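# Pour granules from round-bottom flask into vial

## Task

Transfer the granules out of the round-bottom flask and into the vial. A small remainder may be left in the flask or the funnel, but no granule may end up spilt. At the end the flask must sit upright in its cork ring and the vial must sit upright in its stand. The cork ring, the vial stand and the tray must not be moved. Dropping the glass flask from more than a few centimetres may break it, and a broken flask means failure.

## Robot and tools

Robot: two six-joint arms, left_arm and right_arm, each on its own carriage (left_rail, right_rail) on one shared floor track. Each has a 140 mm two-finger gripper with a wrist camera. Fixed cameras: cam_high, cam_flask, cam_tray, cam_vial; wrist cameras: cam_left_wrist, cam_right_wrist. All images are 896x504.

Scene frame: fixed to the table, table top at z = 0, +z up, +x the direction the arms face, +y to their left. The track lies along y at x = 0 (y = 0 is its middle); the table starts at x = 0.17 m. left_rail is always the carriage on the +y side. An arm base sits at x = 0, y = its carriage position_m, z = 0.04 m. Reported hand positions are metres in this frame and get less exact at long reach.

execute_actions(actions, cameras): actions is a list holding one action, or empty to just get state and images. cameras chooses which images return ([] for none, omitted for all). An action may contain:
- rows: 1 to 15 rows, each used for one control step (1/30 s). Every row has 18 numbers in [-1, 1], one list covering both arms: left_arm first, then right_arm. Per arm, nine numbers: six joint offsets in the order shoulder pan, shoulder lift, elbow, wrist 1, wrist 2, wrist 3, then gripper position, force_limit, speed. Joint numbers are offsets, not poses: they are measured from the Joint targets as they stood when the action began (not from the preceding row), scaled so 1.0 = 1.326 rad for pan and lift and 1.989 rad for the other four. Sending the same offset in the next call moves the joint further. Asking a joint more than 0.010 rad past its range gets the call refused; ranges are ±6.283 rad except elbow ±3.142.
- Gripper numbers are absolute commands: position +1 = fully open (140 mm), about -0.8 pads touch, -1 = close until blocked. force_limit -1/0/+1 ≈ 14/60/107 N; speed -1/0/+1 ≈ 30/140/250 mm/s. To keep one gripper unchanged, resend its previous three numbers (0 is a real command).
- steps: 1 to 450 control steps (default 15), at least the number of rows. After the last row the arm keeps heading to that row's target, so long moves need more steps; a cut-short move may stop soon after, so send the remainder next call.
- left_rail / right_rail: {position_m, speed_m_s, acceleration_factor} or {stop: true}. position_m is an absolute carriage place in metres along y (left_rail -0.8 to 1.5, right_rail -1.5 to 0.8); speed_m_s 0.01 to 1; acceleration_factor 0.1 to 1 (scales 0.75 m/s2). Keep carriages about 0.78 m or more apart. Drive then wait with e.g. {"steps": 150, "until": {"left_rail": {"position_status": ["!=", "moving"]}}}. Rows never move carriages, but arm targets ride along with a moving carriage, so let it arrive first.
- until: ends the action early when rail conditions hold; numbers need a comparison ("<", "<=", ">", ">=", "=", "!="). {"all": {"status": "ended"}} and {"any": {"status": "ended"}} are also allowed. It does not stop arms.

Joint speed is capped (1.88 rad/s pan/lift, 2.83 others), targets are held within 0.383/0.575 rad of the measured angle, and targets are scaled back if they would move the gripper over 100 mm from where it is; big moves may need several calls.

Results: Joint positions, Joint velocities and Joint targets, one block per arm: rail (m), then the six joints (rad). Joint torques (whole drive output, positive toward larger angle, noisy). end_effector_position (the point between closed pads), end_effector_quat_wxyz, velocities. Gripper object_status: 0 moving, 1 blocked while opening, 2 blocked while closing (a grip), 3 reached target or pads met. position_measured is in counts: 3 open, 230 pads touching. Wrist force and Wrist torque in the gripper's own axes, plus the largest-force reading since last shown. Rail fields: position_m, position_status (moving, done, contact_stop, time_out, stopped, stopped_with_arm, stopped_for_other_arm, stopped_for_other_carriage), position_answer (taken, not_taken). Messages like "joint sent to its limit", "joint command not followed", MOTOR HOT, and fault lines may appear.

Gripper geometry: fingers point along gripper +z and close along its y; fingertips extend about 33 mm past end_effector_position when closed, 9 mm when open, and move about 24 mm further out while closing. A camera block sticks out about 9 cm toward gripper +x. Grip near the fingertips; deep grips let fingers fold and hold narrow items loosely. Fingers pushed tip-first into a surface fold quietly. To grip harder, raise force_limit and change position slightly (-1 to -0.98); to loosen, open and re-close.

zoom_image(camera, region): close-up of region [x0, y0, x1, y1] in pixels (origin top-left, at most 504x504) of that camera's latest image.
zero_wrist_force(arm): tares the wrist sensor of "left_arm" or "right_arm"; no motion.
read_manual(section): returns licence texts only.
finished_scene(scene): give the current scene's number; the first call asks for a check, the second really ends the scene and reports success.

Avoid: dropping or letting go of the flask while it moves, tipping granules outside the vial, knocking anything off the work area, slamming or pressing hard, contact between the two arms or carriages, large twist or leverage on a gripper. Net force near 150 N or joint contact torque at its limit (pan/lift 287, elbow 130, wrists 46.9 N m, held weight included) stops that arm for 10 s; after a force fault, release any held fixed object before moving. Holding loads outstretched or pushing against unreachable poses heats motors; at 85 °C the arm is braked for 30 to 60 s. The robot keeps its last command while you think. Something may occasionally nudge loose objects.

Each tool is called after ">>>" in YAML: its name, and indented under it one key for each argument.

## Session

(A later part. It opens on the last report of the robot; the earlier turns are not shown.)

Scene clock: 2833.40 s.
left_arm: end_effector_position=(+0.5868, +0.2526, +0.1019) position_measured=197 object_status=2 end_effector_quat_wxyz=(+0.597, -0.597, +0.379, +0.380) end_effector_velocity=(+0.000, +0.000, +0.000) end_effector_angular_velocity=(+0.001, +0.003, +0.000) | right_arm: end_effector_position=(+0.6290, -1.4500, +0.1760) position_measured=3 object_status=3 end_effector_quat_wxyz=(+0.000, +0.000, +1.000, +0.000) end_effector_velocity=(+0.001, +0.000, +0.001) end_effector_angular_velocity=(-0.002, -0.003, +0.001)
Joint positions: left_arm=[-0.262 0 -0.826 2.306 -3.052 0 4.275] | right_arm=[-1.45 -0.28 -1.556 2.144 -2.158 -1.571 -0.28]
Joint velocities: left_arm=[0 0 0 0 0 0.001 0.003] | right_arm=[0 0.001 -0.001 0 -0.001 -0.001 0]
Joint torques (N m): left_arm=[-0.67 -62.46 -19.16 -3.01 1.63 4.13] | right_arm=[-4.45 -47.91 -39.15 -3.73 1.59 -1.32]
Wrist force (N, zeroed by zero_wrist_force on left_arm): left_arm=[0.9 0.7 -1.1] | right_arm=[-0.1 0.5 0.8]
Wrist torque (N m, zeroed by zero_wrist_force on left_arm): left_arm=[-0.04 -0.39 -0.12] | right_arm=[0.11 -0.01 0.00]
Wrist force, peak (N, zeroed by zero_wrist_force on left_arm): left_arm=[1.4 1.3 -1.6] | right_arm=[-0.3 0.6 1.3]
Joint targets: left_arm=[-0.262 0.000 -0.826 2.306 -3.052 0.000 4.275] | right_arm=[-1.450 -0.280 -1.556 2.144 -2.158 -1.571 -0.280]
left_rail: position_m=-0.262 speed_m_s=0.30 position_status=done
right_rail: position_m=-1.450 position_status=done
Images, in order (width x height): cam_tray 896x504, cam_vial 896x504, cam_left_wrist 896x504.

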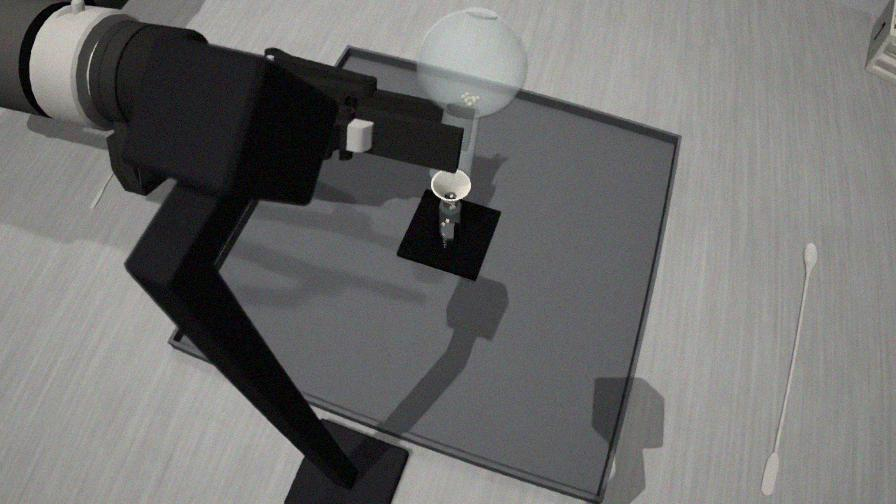

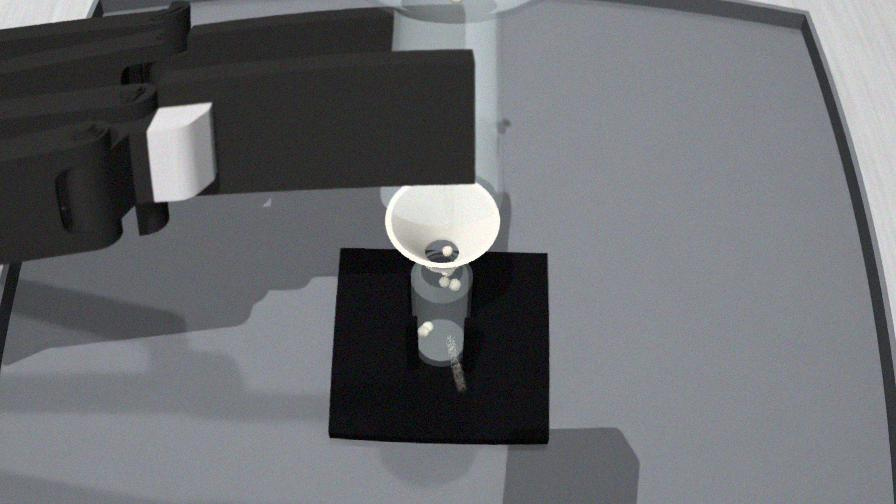

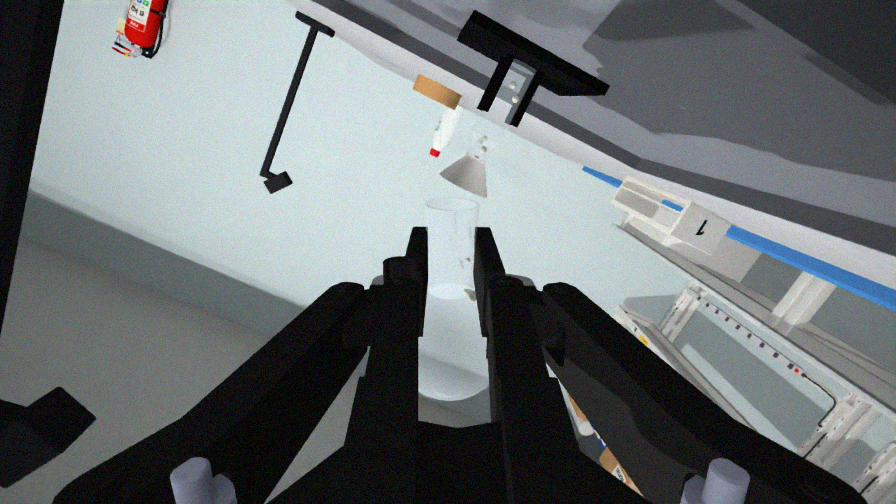

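>>> execute_actions:
  actions: []
  cameras: ["cam_vial", "cam_tray", "cam_left_wrist"]

>>> zoom_image:
  camera: "cam_vial"
  region: [320, 230, 560, 450]

>>> zoom_image:
  camera: "cam_tray"
  region: [370, 60, 540, 260]

>>> zoom_image:
  camera: "cam_left_wrist"
  region: [410, 0, 620, 248]

Scene clock: 2841.73 s.
left_arm: end_effector_position=(+0.5868, +0.2526, +0.1019) position_measured=197 object_status=2 end_effector_quat_wxyz=(+0.597, -0.597, +0.380, +0.380) end_effector_velocity=(+0.000, +0.000, -0.001) end_effector_angular_velocity=(-0.002, +0.001, +0.000) | right_arm: end_effector_position=(+0.6290, -1.4500, +0.1760) position_measured=3 object_status=3 end_effector_quat_wxyz=(+0.000, +0.000, +1.000, +0.000) end_effector_velocity=(+0.000, +0.000, +0.000) end_effector_angular_velocity=(+0.001, -0.001, +0.000)
Joint positions: left_arm=[-0.262 0 -0.826 2.306 -3.052 0 4.275] | right_arm=[-1.45 -0.28 -1.556 2.144 -2.158 -1.571 -0.28]
Joint velocities: left_arm=[0 0 0 0 0 -0.002 0.001] | right_arm=[0 0 0 0 0 0.001 0]
Joint torques (N m): left_arm=[-0.89 -63.09 2.16 -5.83 1.68 2.98] | right_arm=[-6.08 -47 -38.42 -3.55 1.61 -1.81]
Wrist force (N, zeroed by zero_wrist_force on left_arm): left_arm=[1.0 0.7 -1.2] | right_arm=[-0.1 0.4 1.1]
Wrist torque (N m, zeroed by zero_wrist_force on left_arm): left_arm=[-0.03 -0.41 -0.12] | right_arm=[0.08 0.00 0.00]
Wrist force, peak (N, zeroed by zero_wrist_force on left_arm): left_arm=[1.2 0.9 -1.7] | right_arm=[-0.2 0.9 1.1]
Joint targets: left_arm=[-0.262 0.000 -0.826 2.306 -3.052 0.000 4.275] | right_arm=[-1.450 -0.280 -1.556 2.144 -2.158 -1.571 -0.280]
Tool commands: left_gripper/position=-1.0 left_gripper/force_limit=-0.5 left_gripper/speed=-0.9 right_gripper/position=+1.0 right_gripper/force_limit=+1.0 right_gripper/speed=+1.0
left_rail: position_m=-0.262 speed_m_s=0.30 position_status=done
right_rail: position_m=-1.450 position_status=done
Images, in order (width x height): cam_tray 896x504, cam_vial 896x504, cam_left_wrist 896x504.

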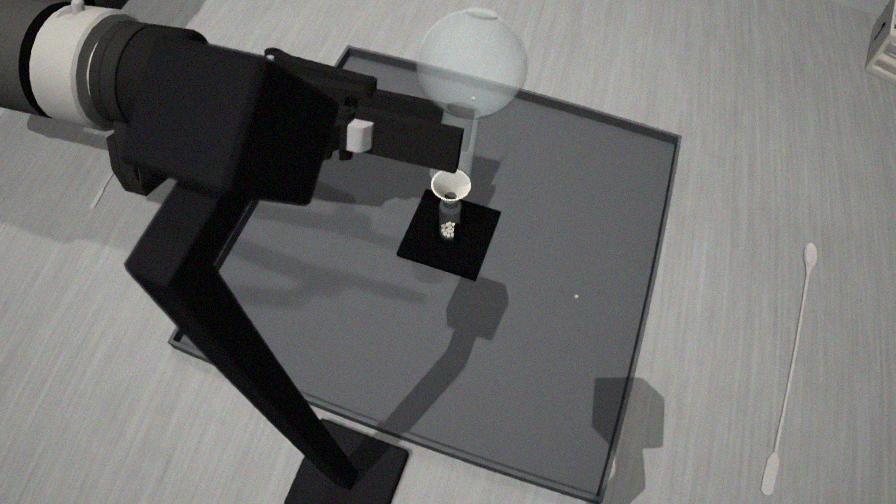

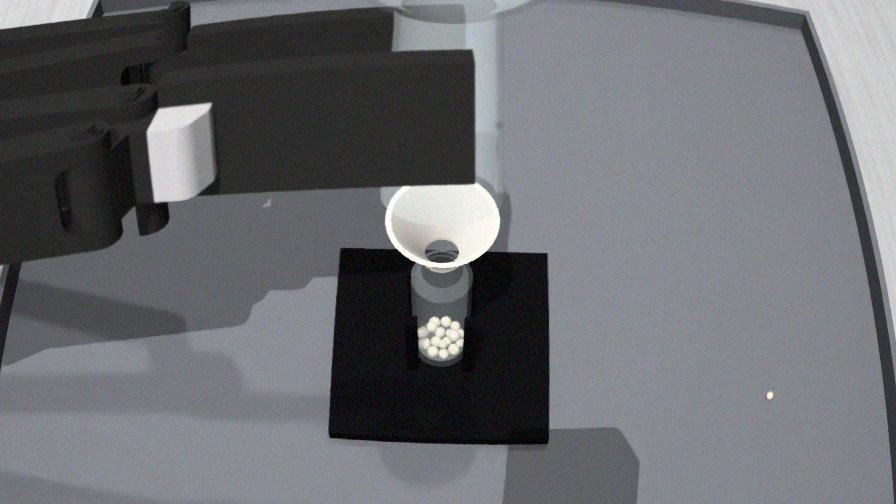

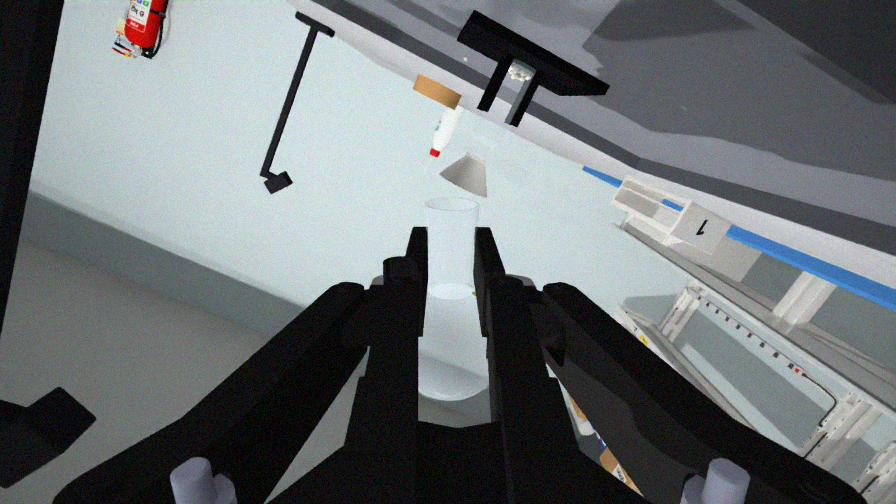

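Scaled by 2.100 from the camera's 896x504 image, which has a finer 1280x720 frame.

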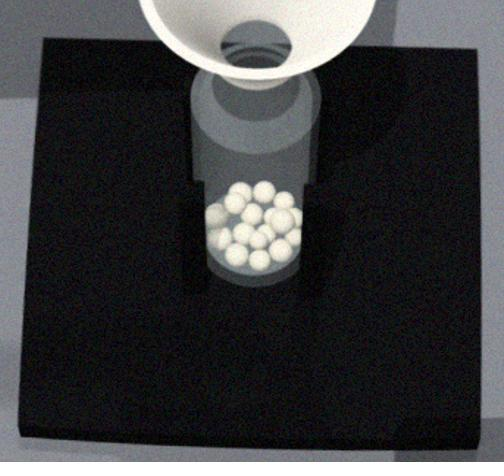

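Scaled by 2.520 from the camera's 896x504 image, which has a finer 1280x720 frame.

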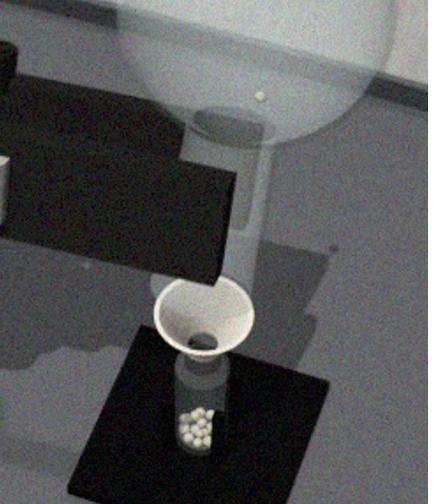

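Scaled by 2.032 from the camera's 896x504 image, which has a finer 1280x720 frame.

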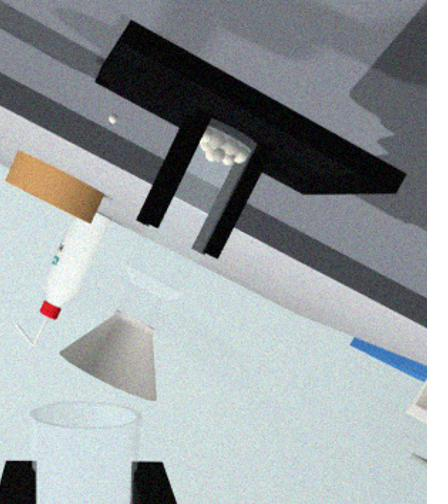

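>>> execute_actions:
  actions:
    - {"rows": [[0,-0.000513,0.000082,0.00026,0,-0.001435,-1,-0.5,-0.9,0,0,0,0,0,0,1,1,1],[0,-0.002034,0.000324,0.001032,0,-0.005686,-1,-0.5,-0.9,0,0,0,0,0,0,1,1,1],[0,-0.004497,0.000716,0.002282,0,-0.01257,-1,-0.5,-0.9,0,0,0,0,0,0,1,1,1],[0,-0.007788,0.001241,0.003952,0,-0.021771,-1,-0.5,-0.9,0,0,0,0,0,0,1,1,1],[0,-0.011772,0.001875,0.005973,0,-0.032906,-1,-0.5,-0.9,0,0,0,0,0,0,1,1,1],[0,-0.016269,0.002591,0.008255,0,-0.045476,-1,-0.5,-0.9,0,0,0,0,0,0,1,1,1],[0,-0.021081,0.003358,0.010696,0,-0.058928,-1,-0.5,-0.9,0,0,0,0,0,0,1,1,1],[0,-0.026006,0.004142,0.013196,0,-0.072696,-1,-0.5,-0.9,0,0,0,0,0,0,1,1,1],[0,-0.030818,0.004909,0.015637,0,-0.086148,-1,-0.5,-0.9,0,0,0,0,0,0,1,1,1],[0,-0.035315,0.005625,0.017919,0,-0.098718,-1,-0.5,-0.9,0,0,0,0,0,0,1,1,1],[0,-0.039299,0.00626,0.01994,0,-0.109853,-1,-0.5,-0.9,0,0,0,0,0,0,1,1,1],[0,-0.04259,0.006784,0.02161,0,-0.119054,-1,-0.5,-0.9,0,0,0,0,0,0,1,1,1],[0,-0.045053,0.007176,0.02286,0,-0.125938,-1,-0.5,-0.9,0,0,0,0,0,0,1,1,1],[0,-0.046574,0.007418,0.023632,0,-0.130189,-1,-0.5,-0.9,0,0,0,0,0,0,1,1,1],[0,-0.047087,0.0075,0.023892,0,-0.131624,-1,-0.5,-0.9,0,0,0,0,0,0,1,1,1]], "steps": 20}
  cameras: ["cam_left_wrist", "cam_vial", "cam_tray"]

>>> zoom_image:
  camera: "cam_vial"
  region: [320, 160, 560, 450]

>>> zoom_image:
  camera: "cam_tray"
  region: [370, 0, 640, 330]

Scene clock: 2951.70 s.
left_arm: end_effector_position=(+0.5849, +0.2526, +0.1300) position_measured=197 object_status=2 end_effector_quat_wxyz=(+0.641, -0.641, +0.299, +0.299) end_effector_velocity=(+0.000, +0.000, +0.000) end_effector_angular_velocity=(+0.000, -0.002, +0.000) | right_arm: end_effector_position=(+0.6290, -1.4500, +0.1760) position_measured=3 object_status=3 end_effector_quat_wxyz=(+0.000, +0.000, +1.000, +0.000) end_effector_velocity=(-0.001, -0.001, -0.001) end_effector_angular_velocity=(+0.000, +0.001, -0.002)
Joint positions: left_arm=[-0.262 0 -0.888 2.321 -3.004 0 4.014] | right_arm=[-1.45 -0.28 -1.556 2.144 -2.158 -1.571 -0.281]
Joint velocities: left_arm=[0 0 -0.001 0 0 0 -0.001] | right_arm=[0 -0.002 0 0.001 -0.001 0 0]
Joint torques (N m): left_arm=[-4.54 -83.98 1.57 -2.63 1.64 -2.89] | right_arm=[-9.09 -45.94 -39.24 -2.99 1.79 -1.85]
Wrist force (N, zeroed by zero_wrist_force on left_arm): left_arm=[0.8 0.6 -0.4] | right_arm=[0.0 0.4 0.9]
Wrist torque (N m, zeroed by zero_wrist_force on left_arm): left_arm=[-0.14 -0.38 -0.19] | right_arm=[0.08 -0.03 0.00]
Wrist force, peak (N, zeroed by zero_wrist_force on left_arm): left_arm=[1.8 1.0 -1.2] | right_arm=[-0.1 0.7 1.2]
Joint targets: left_arm=[-0.262 0.000 -0.888 2.321 -3.004 0.000 4.014] | right_arm=[-1.450 -0.280 -1.556 2.144 -2.158 -1.571 -0.280]
left_rail: position_m=-0.262 speed_m_s=0.30 position_status=done
right_rail: position_m=-1.450 position_status=done
Images, in order (width x height): cam_tray 896x504, cam_vial 896x504, cam_left_wrist 896x504.

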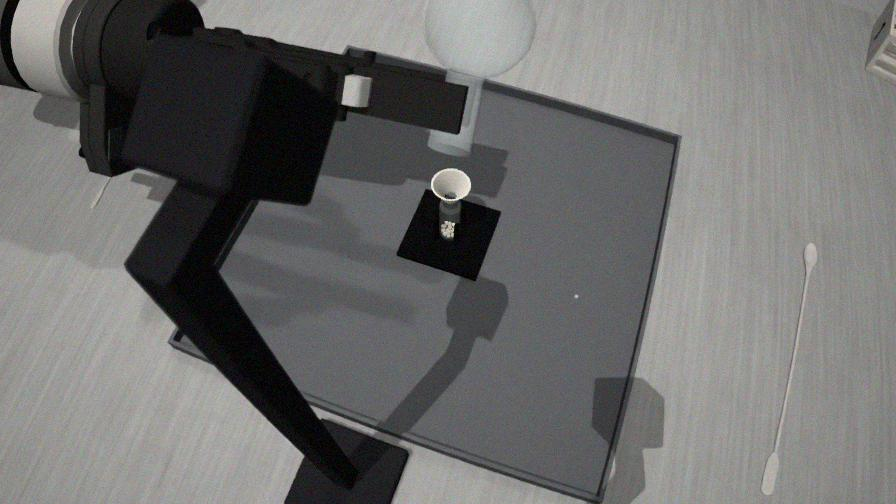

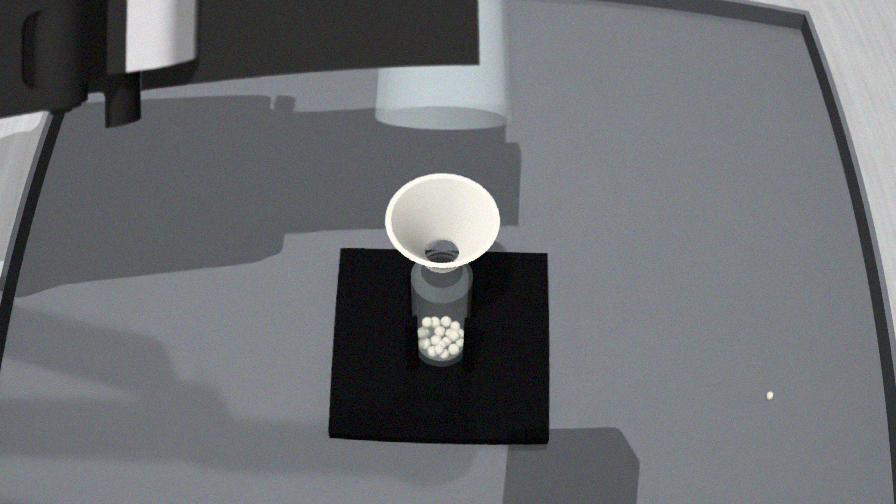

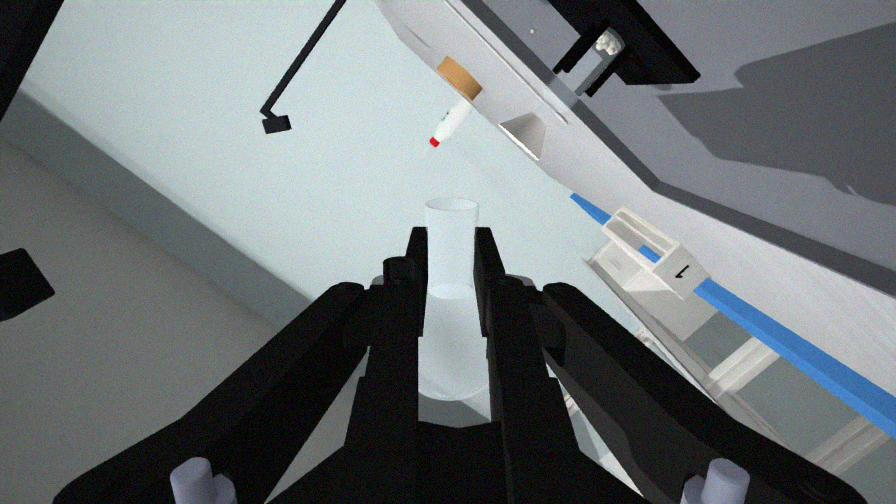

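Scaled by 1.738 from the camera's 896x504 image, which has a finer 1280x720 frame.

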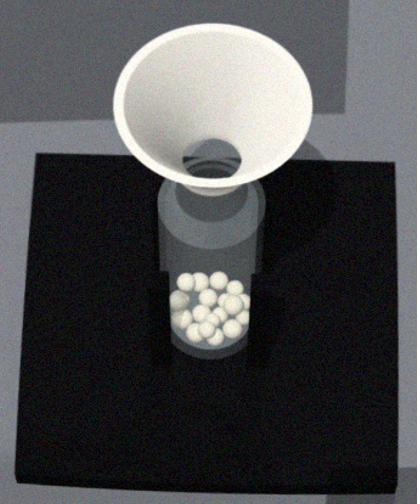

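Scaled by 1.527 from the camera's 896x504 image, which has a finer 1280x720 frame.

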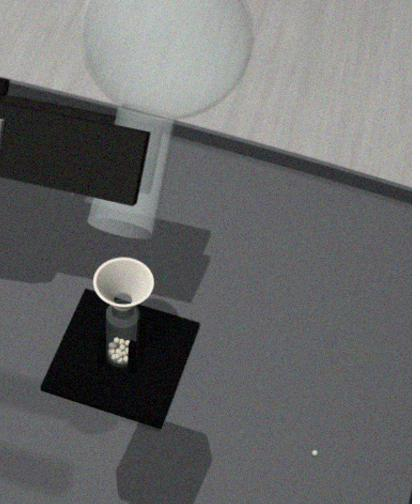

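>>> execute_actions:
  actions:
    - {"rows": [[0,-0.00198,0.000741,0.000579,0,-0.004304,-1,-0.5,-0.9,0,0,0,0,0,0,1,1,1],[0,-0.007848,0.002938,0.002294,0,-0.017058,-1,-0.5,-0.9,0,0,0,0,0,0,1,1,1],[0,-0.017348,0.006494,0.005071,0,-0.03771,-1,-0.5,-0.9,0,0,0,0,0,0,1,1,1],[0,-0.030046,0.011248,0.008782,0,-0.065312,-1,-0.5,-0.9,0,0,0,0,0,0,1,1,1],[0,-0.045414,0.017001,0.013275,0,-0.098718,-1,-0.5,-0.9,0,0,0,0,0,0,1,1,1],[0,-0.062762,0.023496,0.018345,0,-0.136428,-1,-0.5,-0.9,0,0,0,0,0,0,1,1,1],[0,-0.081328,0.030446,0.023772,0,-0.176784,-1,-0.5,-0.9,0,0,0,0,0,0,1,1,1],[0,-0.100329,0.037559,0.029326,0,-0.218087,-1,-0.5,-0.9,0,0,0,0,0,0,1,1,1],[0,-0.118895,0.044509,0.034753,0,-0.258443,-1,-0.5,-0.9,0,0,0,0,0,0,1,1,1],[0,-0.136243,0.051004,0.039824,0,-0.296153,-1,-0.5,-0.9,0,0,0,0,0,0,1,1,1],[0,-0.151611,0.056757,0.044316,0,-0.329559,-1,-0.5,-0.9,0,0,0,0,0,0,1,1,1],[0,-0.164309,0.061511,0.048027,0,-0.357161,-1,-0.5,-0.9,0,0,0,0,0,0,1,1,1],[0,-0.173809,0.065067,0.050804,0,-0.377813,-1,-0.5,-0.9,0,0,0,0,0,0,1,1,1],[0,-0.179677,0.067264,0.052519,0,-0.390567,-1,-0.5,-0.9,0,0,0,0,0,0,1,1,1],[0,-0.181657,0.068005,0.053098,0,-0.394871,-1,-0.5,-0.9,0,0,0,0,0,0,1,1,1]], "steps": 20}
  cameras: ["cam_left_wrist", "cam_tray"]

>>> zoom_image:
  camera: "cam_tray"
  region: [380, 100, 620, 330]

>>> zoom_image:
  camera: "cam_left_wrist"
  region: [400, 180, 510, 430]

Scene clock: 2991.63 s.
left_arm: end_effector_position=(+0.5196, +0.2525, +0.2199) position_measured=197 object_status=2 end_effector_quat_wxyz=(+0.706, -0.706, +0.031, +0.031) end_effector_velocity=(+0.000, +0.000, +0.001) end_effector_angular_velocity=(+0.000, -0.005, +0.000) | right_arm: end_effector_position=(+0.6290, -1.4500, +0.1760) position_measured=3 object_status=3 end_effector_quat_wxyz=(+0.000, +0.000, +1.000, +0.000) end_effector_velocity=(+0.000, +0.000, +0.001) end_effector_angular_velocity=(+0.000, -0.001, +0.000)
Joint positions: left_arm=[-0.262 0 -1.129 2.456 -2.899 0 3.229] | right_arm=[-1.45 -0.28 -1.556 2.144 -2.158 -1.571 -0.281]
Joint velocities: left_arm=[0 0 -0.001 0 0.001 0 -0.005] | right_arm=[0 0 -0.002 0.001 0 0 -0.001]
Joint torques (N m): left_arm=[-4.88 -73.18 -1.4 -2.75 1.54 -1.93] | right_arm=[-7.89 -47.31 -36.5 -3.72 1.33 -1.7]
Wrist force (N, zeroed by zero_wrist_force on left_arm): left_arm=[0.4 0.2 -0.7] | right_arm=[-0.2 0.5 0.5]
Wrist torque (N m, zeroed by zero_wrist_force on left_arm): left_arm=[-0.16 -0.37 -0.13] | right_arm=[0.11 0.02 0.00]
Wrist force, peak (N, zeroed by zero_wrist_force on left_arm): left_arm=[2.8 1.4 -0.7] | right_arm=[-0.2 0.7 1.1]
Joint targets: left_arm=[-0.262 0.000 -1.129 2.456 -2.898 0.000 3.228] | right_arm=[-1.450 -0.280 -1.556 2.144 -2.158 -1.571 -0.280]
left_rail: position_m=-0.262 speed_m_s=0.30 position_status=done
right_rail: position_m=-1.450 position_status=done
Images, in order (width x height): cam_tray 896x504, cam_left_wrist 896x504.

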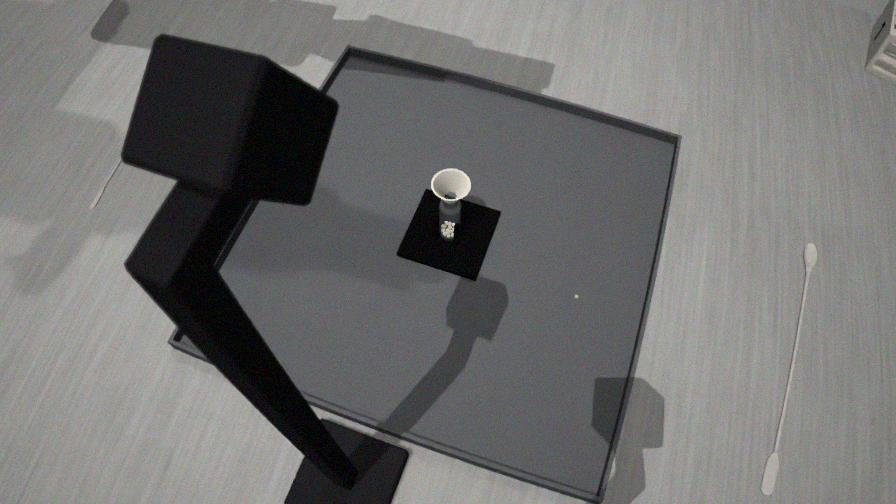

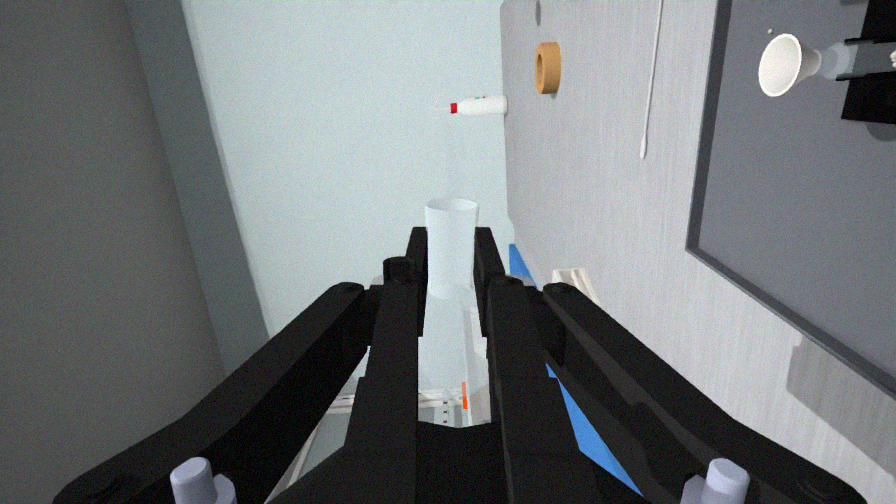

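Scaled by 2.100 from the camera's 896x504 image, which has a finer 1280x720 frame.

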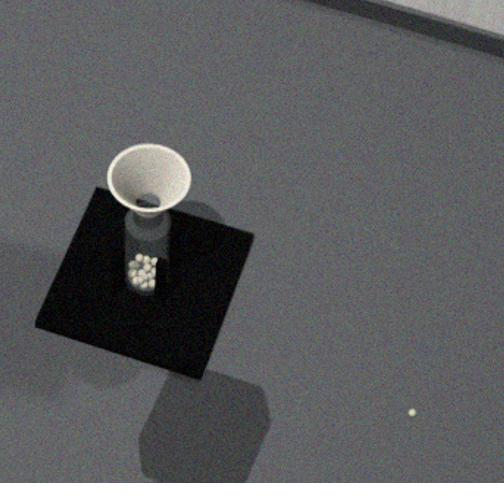

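Scaled by 2.016 from the camera's 896x504 image, which has a finer 1280x720 frame.

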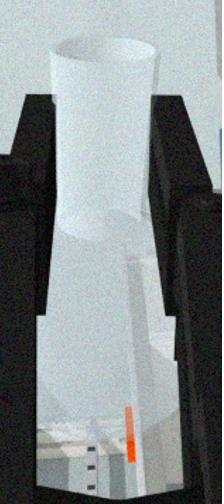

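>>> execute_actions:
  actions:
    - {"rows": [[0,0,0,0,0,-0.004543,-1,-0.5,-0.9,0,0,0,0,0,0,1,1,1],[0,0,0,0,0,-0.018006,-1,-0.5,-0.9,0,0,0,0,0,0,1,1,1],[0,0,0,0,0,-0.039805,-1,-0.5,-0.9,0,0,0,0,0,0,1,1,1],[0,0,0,0,0,-0.06894,-1,-0.5,-0.9,0,0,0,0,0,0,1,1,1],[0,0,0,0,0,-0.104202,-1,-0.5,-0.9,0,0,0,0,0,0,1,1,1],[0,0,0,0,0,-0.144007,-1,-0.5,-0.9,0,0,0,0,0,0,1,1,1],[0,0,0,0,0,-0.186605,-1,-0.5,-0.9,0,0,0,0,0,0,1,1,1],[0,0,0,0,0,-0.230203,-1,-0.5,-0.9,0,0,0,0,0,0,1,1,1],[0,0,0,0,0,-0.272801,-1,-0.5,-0.9,0,0,0,0,0,0,1,1,1],[0,0,0,0,0,-0.312606,-1,-0.5,-0.9,0,0,0,0,0,0,1,1,1],[0,0,0,0,0,-0.347868,-1,-0.5,-0.9,0,0,0,0,0,0,1,1,1],[0,0,0,0,0,-0.377003,-1,-0.5,-0.9,0,0,0,0,0,0,1,1,1],[0,0,0,0,0,-0.398802,-1,-0.5,-0.9,0,0,0,0,0,0,1,1,1],[0,0,0,0,0,-0.412265,-1,-0.5,-0.9,0,0,0,0,0,0,1,1,1],[0,0,0,0,0,-0.416808,-1,-0.5,-0.9,0,0,0,0,0,0,1,1,1]], "steps": 19}
  cameras: ["cam_left_wrist"]

>>> execute_actions:
  actions:
    - {"left_rail": {"position_m": 0.4344}, "rows": [[0,0,0,0,0,-0.004543,-1,-0.5,-0.9,0,0,0,0,0,0,1,1,1],[0,0,0,0,0,-0.018006,-1,-0.5,-0.9,0,0,0,0,0,0,1,1,1],[0,0,0,0,0,-0.039805,-1,-0.5,-0.9,0,0,0,0,0,0,1,1,1],[0,0,0,0,0,-0.06894,-1,-0.5,-0.9,0,0,0,0,0,0,1,1,1],[0,0,0,0,0,-0.104202,-1,-0.5,-0.9,0,0,0,0,0,0,1,1,1],[0,0,0,0,0,-0.144007,-1,-0.5,-0.9,0,0,0,0,0,0,1,1,1],[0,0,0,0,0,-0.186605,-1,-0.5,-0.9,0,0,0,0,0,0,1,1,1],[0,0,0,0,0,-0.230203,-1,-0.5,-0.9,0,0,0,0,0,0,1,1,1],[0,0,0,0,0,-0.272801,-1,-0.5,-0.9,0,0,0,0,0,0,1,1,1],[0,0,0,0,0,-0.312606,-1,-0.5,-0.9,0,0,0,0,0,0,1,1,1],[0,0,0,0,0,-0.347868,-1,-0.5,-0.9,0,0,0,0,0,0,1,1,1],[0,0,0,0,0,-0.377003,-1,-0.5,-0.9,0,0,0,0,0,0,1,1,1],[0,0,0,0,0,-0.398802,-1,-0.5,-0.9,0,0,0,0,0,0,1,1,1],[0,0,0,0,0,-0.412265,-1,-0.5,-0.9,0,0,0,0,0,0,1,1,1],[0,0,0,0,0,-0.416808,-1,-0.5,-0.9,0,0,0,0,0,0,1,1,1]], "steps": 200, "until": {"left_rail": {"position_status": ["!=", "moving"]}}}
  cameras: ["cam_left_wrist", "cam_flask", "cam_tray"]

Scene clock: 3025.53 s.
left_arm: end_effector_position=(+0.5196, +0.2525, +0.2199) position_measured=197 object_status=2 end_effector_quat_wxyz=(+0.659, -0.659, -0.256, -0.256) end_effector_velocity=(+0.001, +0.000, +0.000) end_effector_angular_velocity=(+0.000, -0.005, -0.001) | right_arm: end_effector_position=(+0.6290, -1.4500, +0.1760) position_measured=3 object_status=3 end_effector_quat_wxyz=(+0.000, +0.000, +1.000, +0.000) end_effector_velocity=(-0.001, +0.000, -0.001) end_effector_angular_velocity=(+0.001, +0.002, -0.001)
Joint positions: left_arm=[-0.262 0 -1.129 2.456 -2.898 0 2.4] | right_arm=[-1.45 -0.28 -1.556 2.144 -2.158 -1.571 -0.281]
Joint velocities: left_arm=[0 -0.001 0 0 0 0 -0.005] | right_arm=[0 -0.001 0 0.002 0 0 0]
Joint torques (N m): left_arm=[-4.35 -69.61 -14 -4.45 1.82 -2.05] | right_arm=[-11.02 -46.48 -38.24 -3.66 1.41 -1.55]
Wrist force (N, zeroed by zero_wrist_force on left_arm): left_arm=[-0.2 -0.3 -0.5] | right_arm=[0.1 0.5 0.9]
Wrist torque (N m, zeroed by zero_wrist_force on left_arm): left_arm=[-0.11 -0.21 -0.07] | right_arm=[0.11 -0.06 0.00]
Wrist force, peak (N, zeroed by zero_wrist_force on left_arm): left_arm=[0.6 0.3 -1.1] | right_arm=[-0.3 0.9 0.9]
Joint targets: left_arm=[-0.262 0.000 -1.129 2.456 -2.898 0.000 2.400] | right_arm=[-1.450 -0.280 -1.556 2.144 -2.158 -1.571 -0.280]
left_rail: position_m=-0.262 speed_m_s=0.30 position_status=done
right_rail: position_m=-1.450 position_status=done
Images, in order (width x height): cam_left_wrist 896x504.

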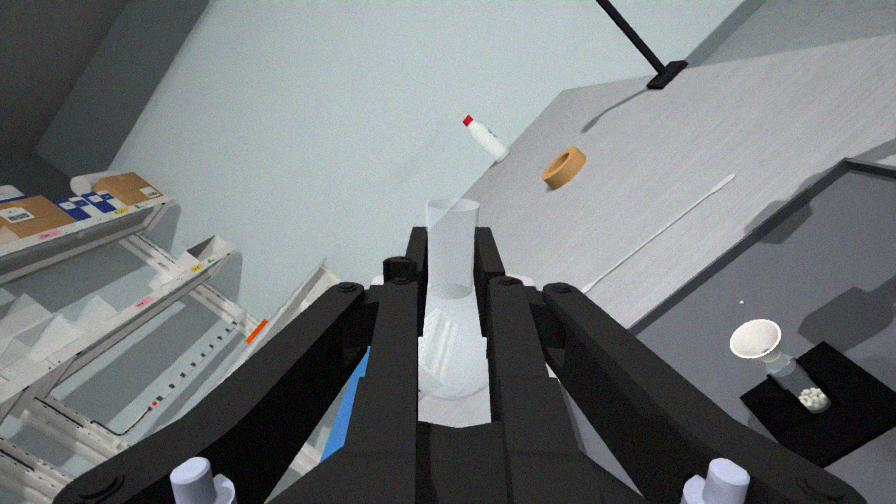

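Scene clock: 3029.10 s.
left_arm: end_effector_position=(+0.5196, +0.9492, +0.2199) position_measured=197 object_status=2 end_effector_quat_wxyz=(+0.500, -0.500, -0.500, -0.500) end_effector_velocity=(+0.000, +0.001, +0.000) end_effector_angular_velocity=(+0.000, +0.000, +0.000) | right_arm: end_effector_position=(+0.6290, -1.4500, +0.1760) position_measured=3 object_status=3 end_effector_quat_wxyz=(+0.000, +0.000, +1.000, +0.000) end_effector_velocity=(+0.000, +0.000, +0.000) end_effector_angular_velocity=(+0.000, -0.001, +0.000)
Joint positions: left_arm=[0.434 0 -1.129 2.456 -2.898 0 1.571] | right_arm=[-1.45 -0.28 -1.556 2.144 -2.158 -1.571 -0.281]
Joint velocities: left_arm=[0.001 0 0 0 0 0 0] | right_arm=[0 0 -0.001 0 0 0 0]
Joint torques (N m): left_arm=[-3.49 -68.61 -23.63 -5.68 1.48 -2.59] | right_arm=[-7.04 -48.35 -38.48 -3.63 1.37 -1.67]
Wrist force (N, zeroed by zero_wrist_force on left_arm): left_arm=[-0.6 0.0 0.2] | right_arm=[-0.2 0.7 0.6]
Wrist torque (N m, zeroed by zero_wrist_force on left_arm): left_arm=[0.10 -0.02 -0.04] | right_arm=[0.16 0.03 0.00]
Wrist force, peak (N, zeroed by zero_wrist_force on left_arm): left_arm=[-0.3 0.0 -1.5] | right_arm=[-0.4 0.5 1.0]
Joint targets: left_arm=[0.434 0.000 -1.129 2.456 -2.898 0.000 1.571] | right_arm=[-1.450 -0.280 -1.556 2.144 -2.158 -1.571 -0.280]
left_rail: position_m=0.434 speed_m_s=0.30 position_status=done
right_rail: position_m=-1.450 position_status=done
Images, in order (width x height): cam_flask 896x504, cam_tray 896x504, cam_left_wrist 896x504.

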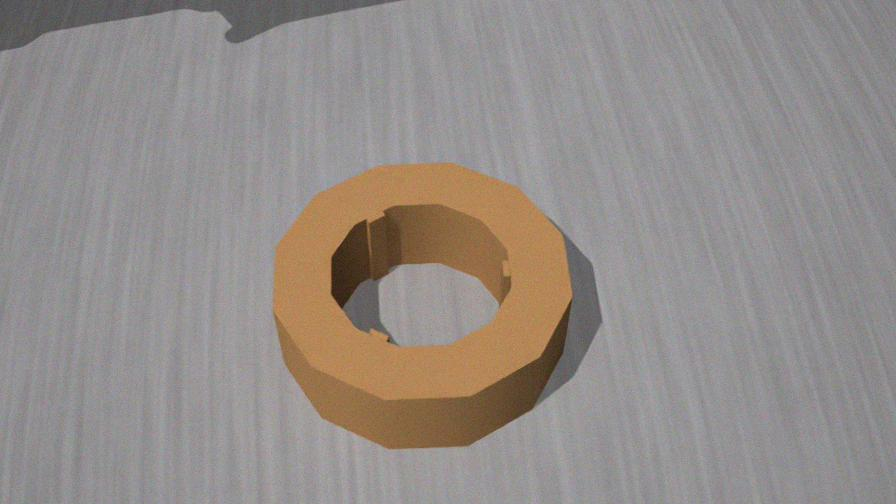

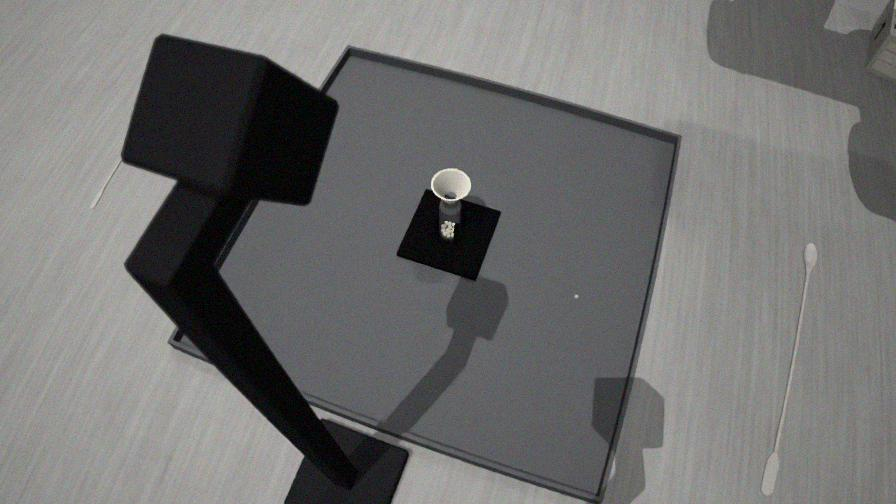

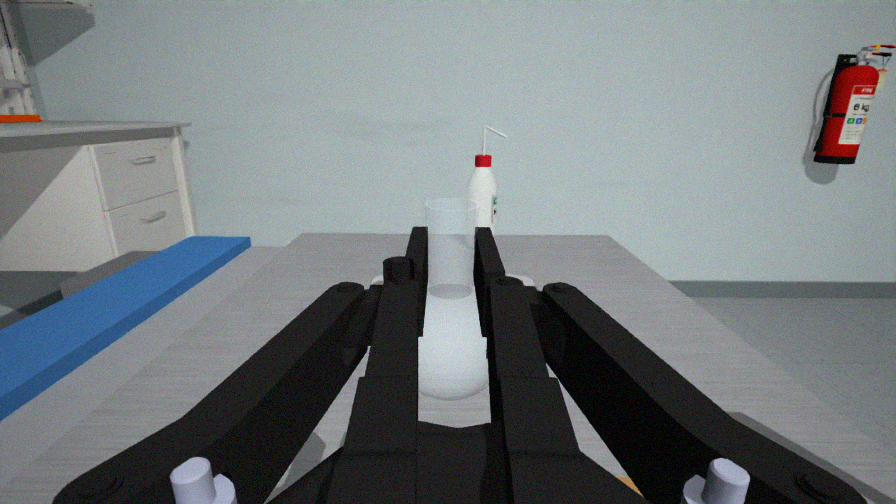

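>>> execute_actions:
  actions:
    - {"rows": [[0,0.001691,-0.001363,0.000236,0,0,-1,-0.5,-0.9,0,0,0,0,0,0,1,1,1],[0,0.006702,-0.005402,0.000934,0,0,-1,-0.5,-0.9,0,0,0,0,0,0,1,1,1],[0,0.014815,-0.011942,0.002065,0,0,-1,-0.5,-0.9,0,0,0,0,0,0,1,1,1],[0,0.025659,-0.020682,0.003576,0,0,-1,-0.5,-0.9,0,0,0,0,0,0,1,1,1],[0,0.038784,-0.031261,0.005405,0,0,-1,-0.5,-0.9,0,0,0,0,0,0,1,1,1],[0,0.053599,-0.043202,0.007469,0,0,-1,-0.5,-0.9,0,0,0,0,0,0,1,1,1],[0,0.069454,-0.055982,0.009679,0,0,-1,-0.5,-0.9,0,0,0,0,0,0,1,1,1],[0,0.085682,-0.069061,0.01194,0,0,-1,-0.5,-0.9,0,0,0,0,0,0,1,1,1],[0,0.101537,-0.081841,0.01415,0,0,-1,-0.5,-0.9,0,0,0,0,0,0,1,1,1],[0,0.116352,-0.093782,0.016214,0,0,-1,-0.5,-0.9,0,0,0,0,0,0,1,1,1],[0,0.129477,-0.104361,0.018043,0,0,-1,-0.5,-0.9,0,0,0,0,0,0,1,1,1],[0,0.14032,-0.113101,0.019554,0,0,-1,-0.5,-0.9,0,0,0,0,0,0,1,1,1],[0,0.148434,-0.119641,0.020685,0,0,-1,-0.5,-0.9,0,0,0,0,0,0,1,1,1],[0,0.153445,-0.12368,0.021383,0,0,-1,-0.5,-0.9,0,0,0,0,0,0,1,1,1],[0,0.155136,-0.125043,0.021619,0,0,-1,-0.5,-0.9,0,0,0,0,0,0,1,1,1]], "steps": 24}
  cameras: ["cam_flask"]

>>> zoom_image:
  camera: "cam_flask"
  region: [220, 0, 680, 504]

Scene clock: 3049.73 s.
left_arm: end_effector_position=(+0.6507, +0.9493, +0.1613) position_measured=197 object_status=2 end_effector_quat_wxyz=(+0.500, -0.500, -0.500, -0.500) end_effector_velocity=(+0.001, +0.000, -0.001) end_effector_angular_velocity=(-0.001, +0.002, +0.000) | right_arm: end_effector_position=(+0.6290, -1.4500, +0.1760) position_measured=3 object_status=3 end_effector_quat_wxyz=(+0.000, +0.000, +1.000, +0.000) end_effector_velocity=(+0.000, +0.001, +0.000) end_effector_angular_velocity=(+0.000, +0.000, +0.002)
Joint positions: left_arm=[0.434 0 -0.924 2.208 -2.856 0 1.571] | right_arm=[-1.45 -0.28 -1.556 2.144 -2.158 -1.571 -0.28]
Joint velocities: left_arm=[0 0 0.002 -0.003 0 -0.001 0.001] | right_arm=[0 0.002 0 -0.001 0 0 0]
Joint torques (N m): left_arm=[-4.52 -72.51 -27.82 -3 1.4 -2.4] | right_arm=[-7.47 -48.02 -38.2 -3.37 1.65 -1.29]
Wrist force (N, zeroed by zero_wrist_force on left_arm): left_arm=[-0.9 0.3 0.2] | right_arm=[0.1 0.4 0.9]
Wrist torque (N m, zeroed by zero_wrist_force on left_arm): left_arm=[0.15 0.08 -0.04] | right_arm=[0.09 -0.05 0.00]
Wrist force, peak (N, zeroed by zero_wrist_force on left_arm): left_arm=[-1.7 2.7 0.1] | right_arm=[0.3 0.7 1.2]
Joint targets: left_arm=[0.434 0.000 -0.923 2.207 -2.855 0.000 1.571] | right_arm=[-1.450 -0.280 -1.556 2.144 -2.158 -1.571 -0.280]
left_rail: position_m=0.434 speed_m_s=0.30 position_status=done
right_rail: position_m=-1.450 position_status=done
Images, in order (width x height): cam_flask 896x504.

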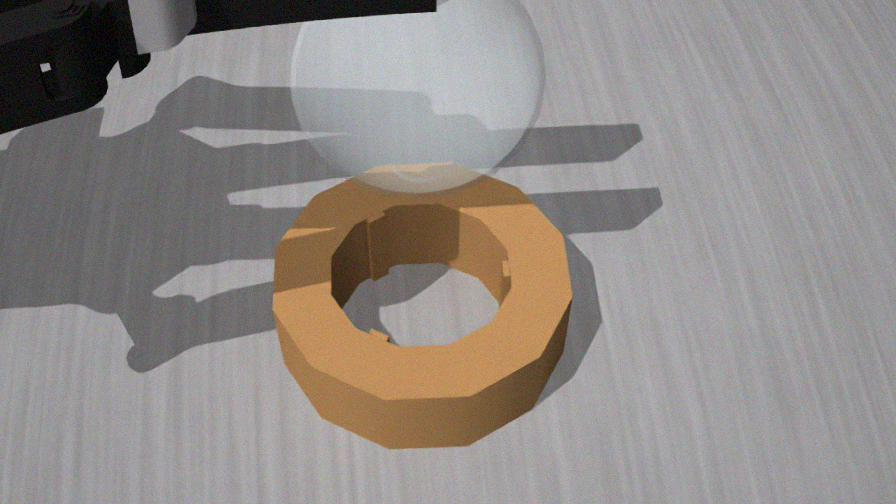

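Scaled by 1.000.

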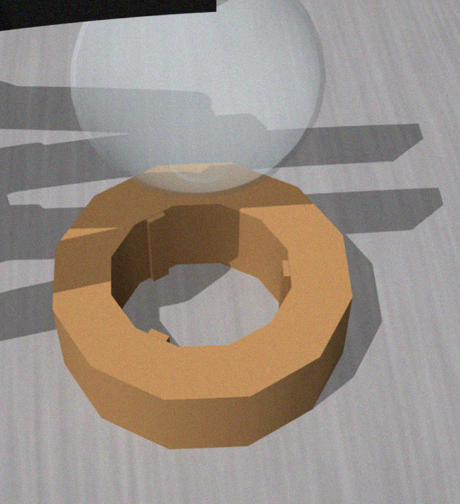

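>>> execute_actions:
  actions:
    - {"rows": [[0,0.00074,-0.000073,-0.00042,0,0,-1,-0.5,-0.9,0,0,0,0,0,0,1,1,1],[0,0.002934,-0.000291,-0.001665,0,0,-1,-0.5,-0.9,0,0,0,0,0,0,1,1,1],[0,0.006486,-0.000643,-0.003681,0,0,-1,-0.5,-0.9,0,0,0,0,0,0,1,1,1],[0,0.011234,-0.001113,-0.006376,0,0,-1,-0.5,-0.9,0,0,0,0,0,0,1,1,1],[0,0.01698,-0.001683,-0.009637,0,0,-1,-0.5,-0.9,0,0,0,0,0,0,1,1,1],[0,0.023466,-0.002326,-0.013318,0,0,-1,-0.5,-0.9,0,0,0,0,0,0,1,1,1],[0,0.030407,-0.003014,-0.017257,0,0,-1,-0.5,-0.9,0,0,0,0,0,0,1,1,1],[0,0.037512,-0.003718,-0.02129,0,0,-1,-0.5,-0.9,0,0,0,0,0,0,1,1,1],[0,0.044453,-0.004406,-0.025229,0,0,-1,-0.5,-0.9,0,0,0,0,0,0,1,1,1],[0,0.050939,-0.005049,-0.02891,0,0,-1,-0.5,-0.9,0,0,0,0,0,0,1,1,1],[0,0.056685,-0.005619,-0.032171,0,0,-1,-0.5,-0.9,0,0,0,0,0,0,1,1,1],[0,0.061433,-0.006089,-0.034866,0,0,-1,-0.5,-0.9,0,0,0,0,0,0,1,1,1],[0,0.064985,-0.006441,-0.036882,0,0,-1,-0.5,-0.9,0,0,0,0,0,0,1,1,1],[0,0.067179,-0.006659,-0.038127,0,0,-1,-0.5,-0.9,0,0,0,0,0,0,1,1,1],[0,0.067919,-0.006732,-0.038547,0,0,-1,-0.5,-0.9,0,0,0,0,0,0,1,1,1]], "steps": 22}
  cameras: ["cam_flask"]

>>> zoom_image:
  camera: "cam_flask"
  region: [220, 0, 680, 504]

Scene clock: 3080.07 s.
left_arm: end_effector_position=(+0.6509, +0.9493, +0.1154) position_measured=197 object_status=2 end_effector_quat_wxyz=(+0.500, -0.500, -0.500, -0.500) end_effector_velocity=(+0.000, +0.000, -0.001) end_effector_angular_velocity=(+0.000, +0.000, +0.000) | right_arm: end_effector_position=(+0.6290, -1.4500, +0.1760) position_measured=3 object_status=3 end_effector_quat_wxyz=(+0.000, +0.000, +1.000, +0.000) end_effector_velocity=(-0.001, +0.000, +0.000) end_effector_angular_velocity=(-0.001, +0.001, -0.001)
Joint positions: left_arm=[0.434 0 -0.834 2.194 -2.932 0 1.571] | right_arm=[-1.45 -0.28 -1.556 2.144 -2.158 -1.571 -0.281]
Joint velocities: left_arm=[0 0 0.003 0 -0.002 0 0] | right_arm=[0 0 0 0.001 0.001 -0.001 0.001]
Joint torques (N m): left_arm=[-4.44 -65.83 -25.69 -7.84 1.64 -2.35] | right_arm=[-9.26 -50.33 -37.49 -3.36 1.13 -1.87]
Wrist force (N, zeroed by zero_wrist_force on left_arm): left_arm=[-0.9 0.1 0.2] | right_arm=[0.0 0.3 0.8]
Wrist torque (N m, zeroed by zero_wrist_force on left_arm): left_arm=[0.13 0.06 -0.05] | right_arm=[0.07 -0.02 0.00]
Wrist force, peak (N, zeroed by zero_wrist_force on left_arm): left_arm=[-1.6 0.6 -0.1] | right_arm=[-0.1 0.7 1.2]
Joint targets: left_arm=[0.434 0.000 -0.833 2.194 -2.932 0.000 1.571] | right_arm=[-1.450 -0.280 -1.556 2.144 -2.158 -1.571 -0.280]
left_rail: position_m=0.434 speed_m_s=0.30 position_status=done
right_rail: position_m=-1.450 position_status=done
Images, in order (width x height): cam_flask 896x504.

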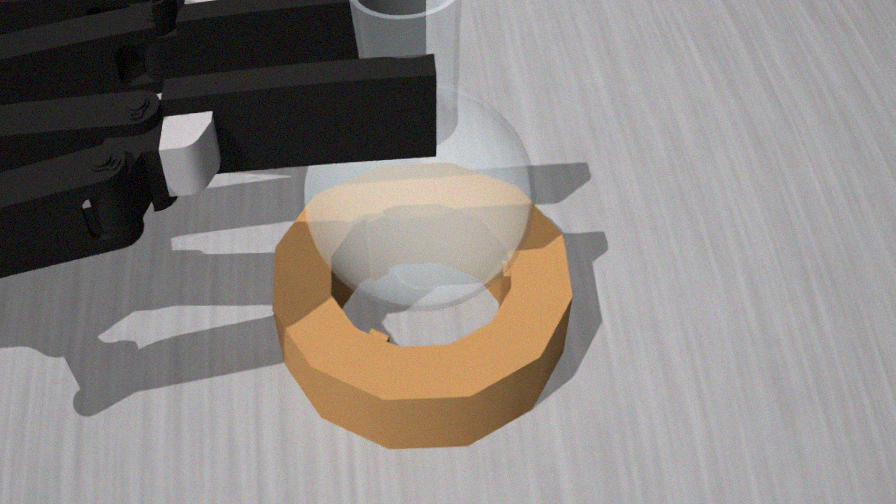

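Scaled by 1.000.

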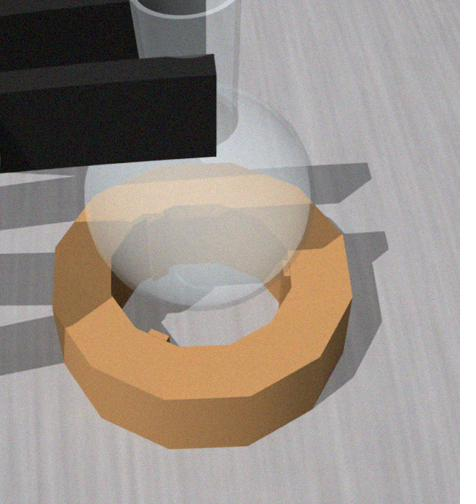

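>>> execute_actions:
  actions:
    - {"left_rail": {"position_m": 0.4367}, "rows": [[0,0,0,0,-0.000153,0,-1,-0.5,-0.9,0,0,0,0,0,0,1,1,1],[0,0,0,0,-0.000608,0,-1,-0.5,-0.9,0,0,0,0,0,0,1,1,1],[0,0,0,0,-0.001344,0,-1,-0.5,-0.9,0,0,0,0,0,0,1,1,1],[0,0,0,0,-0.002328,0,-1,-0.5,-0.9,0,0,0,0,0,0,1,1,1],[0,0,0,0,-0.003519,0,-1,-0.5,-0.9,0,0,0,0,0,0,1,1,1],[0,0,0,0,-0.004864,0,-1,-0.5,-0.9,0,0,0,0,0,0,1,1,1],[0,0,0,0,-0.006302,0,-1,-0.5,-0.9,0,0,0,0,0,0,1,1,1],[0,0,0,0,-0.007775,0,-1,-0.5,-0.9,0,0,0,0,0,0,1,1,1],[0,0,0,0,-0.009213,0,-1,-0.5,-0.9,0,0,0,0,0,0,1,1,1],[0,0,0,0,-0.010558,0,-1,-0.5,-0.9,0,0,0,0,0,0,1,1,1],[0,0,0,0,-0.011749,0,-1,-0.5,-0.9,0,0,0,0,0,0,1,1,1],[0,0,0,0,-0.012733,0,-1,-0.5,-0.9,0,0,0,0,0,0,1,1,1],[0,0,0,0,-0.013469,0,-1,-0.5,-0.9,0,0,0,0,0,0,1,1,1],[0,0,0,0,-0.013924,0,-1,-0.5,-0.9,0,0,0,0,0,0,1,1,1],[0,0,0,0,-0.014077,0,-1,-0.5,-0.9,0,0,0,0,0,0,1,1,1]], "steps": 30}
  cameras: ["cam_flask"]

>>> zoom_image:
  camera: "cam_flask"
  region: [220, 0, 680, 504]

Scene clock: 3096.03 s.
left_arm: end_effector_position=(+0.6509, +0.9515, +0.1057) position_measured=197 object_status=2 end_effector_quat_wxyz=(+0.493, -0.507, -0.507, -0.493) end_effector_velocity=(+0.000, +0.000, +0.000) end_effector_angular_velocity=(+0.000, +0.002, +0.000) | right_arm: end_effector_position=(+0.6290, -1.4500, +0.1760) position_measured=3 object_status=3 end_effector_quat_wxyz=(+0.000, +0.000, +1.000, +0.000) end_effector_velocity=(+0.000, +0.000, -0.001) end_effector_angular_velocity=(-0.001, +0.000, +0.000)
Joint positions: left_arm=[0.437 0 -0.833 2.194 -2.932 -0.028 1.571] | right_arm=[-1.45 -0.28 -1.556 2.144 -2.158 -1.571 -0.281]
Joint velocities: left_arm=[0 0 0 0 0.001 0 0.001] | right_arm=[0 0 0.001 0 -0.001 -0.001 0]
Joint torques (N m): left_arm=[-4.78 -68.27 -14.49 -5.83 0.6 -2.24] | right_arm=[-9.18 -48.53 -37.53 -3.34 1.26 -2.05]
Wrist force (N, zeroed by zero_wrist_force on left_arm): left_arm=[-0.8 0.3 -0.2] | right_arm=[0.0 0.5 0.6]
Wrist torque (N m, zeroed by zero_wrist_force on left_arm): left_arm=[0.19 0.04 -0.05] | right_arm=[0.12 -0.02 0.01]
Wrist force, peak (N, zeroed by zero_wrist_force on left_arm): left_arm=[-1.2 0.4 0.3] | right_arm=[-0.1 1.0 1.2]
Joint targets: left_arm=[0.437 0.000 -0.833 2.194 -2.932 -0.028 1.571] | right_arm=[-1.450 -0.280 -1.556 2.144 -2.158 -1.571 -0.280]
left_rail: position_m=0.437 speed_m_s=0.30 position_status=done
right_rail: position_m=-1.450 position_status=done
Images, in order (width x height): cam_flask 896x504.

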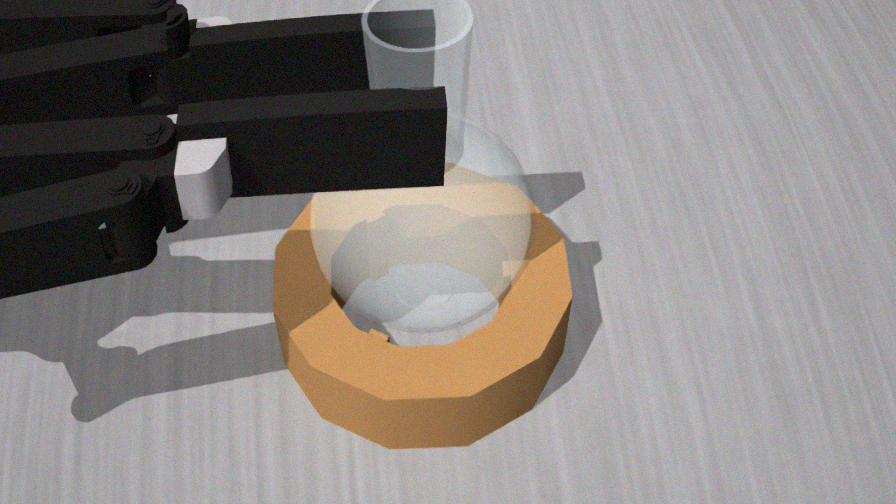

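Scaled by 1.000.

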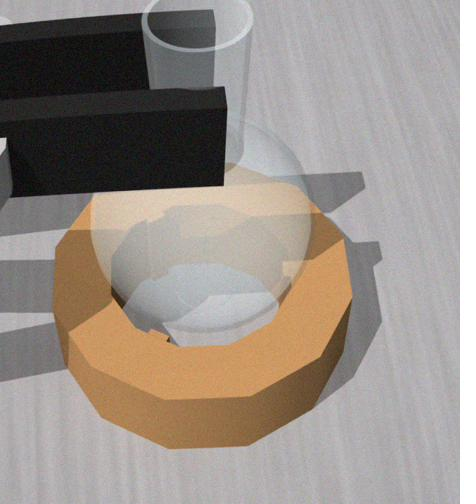

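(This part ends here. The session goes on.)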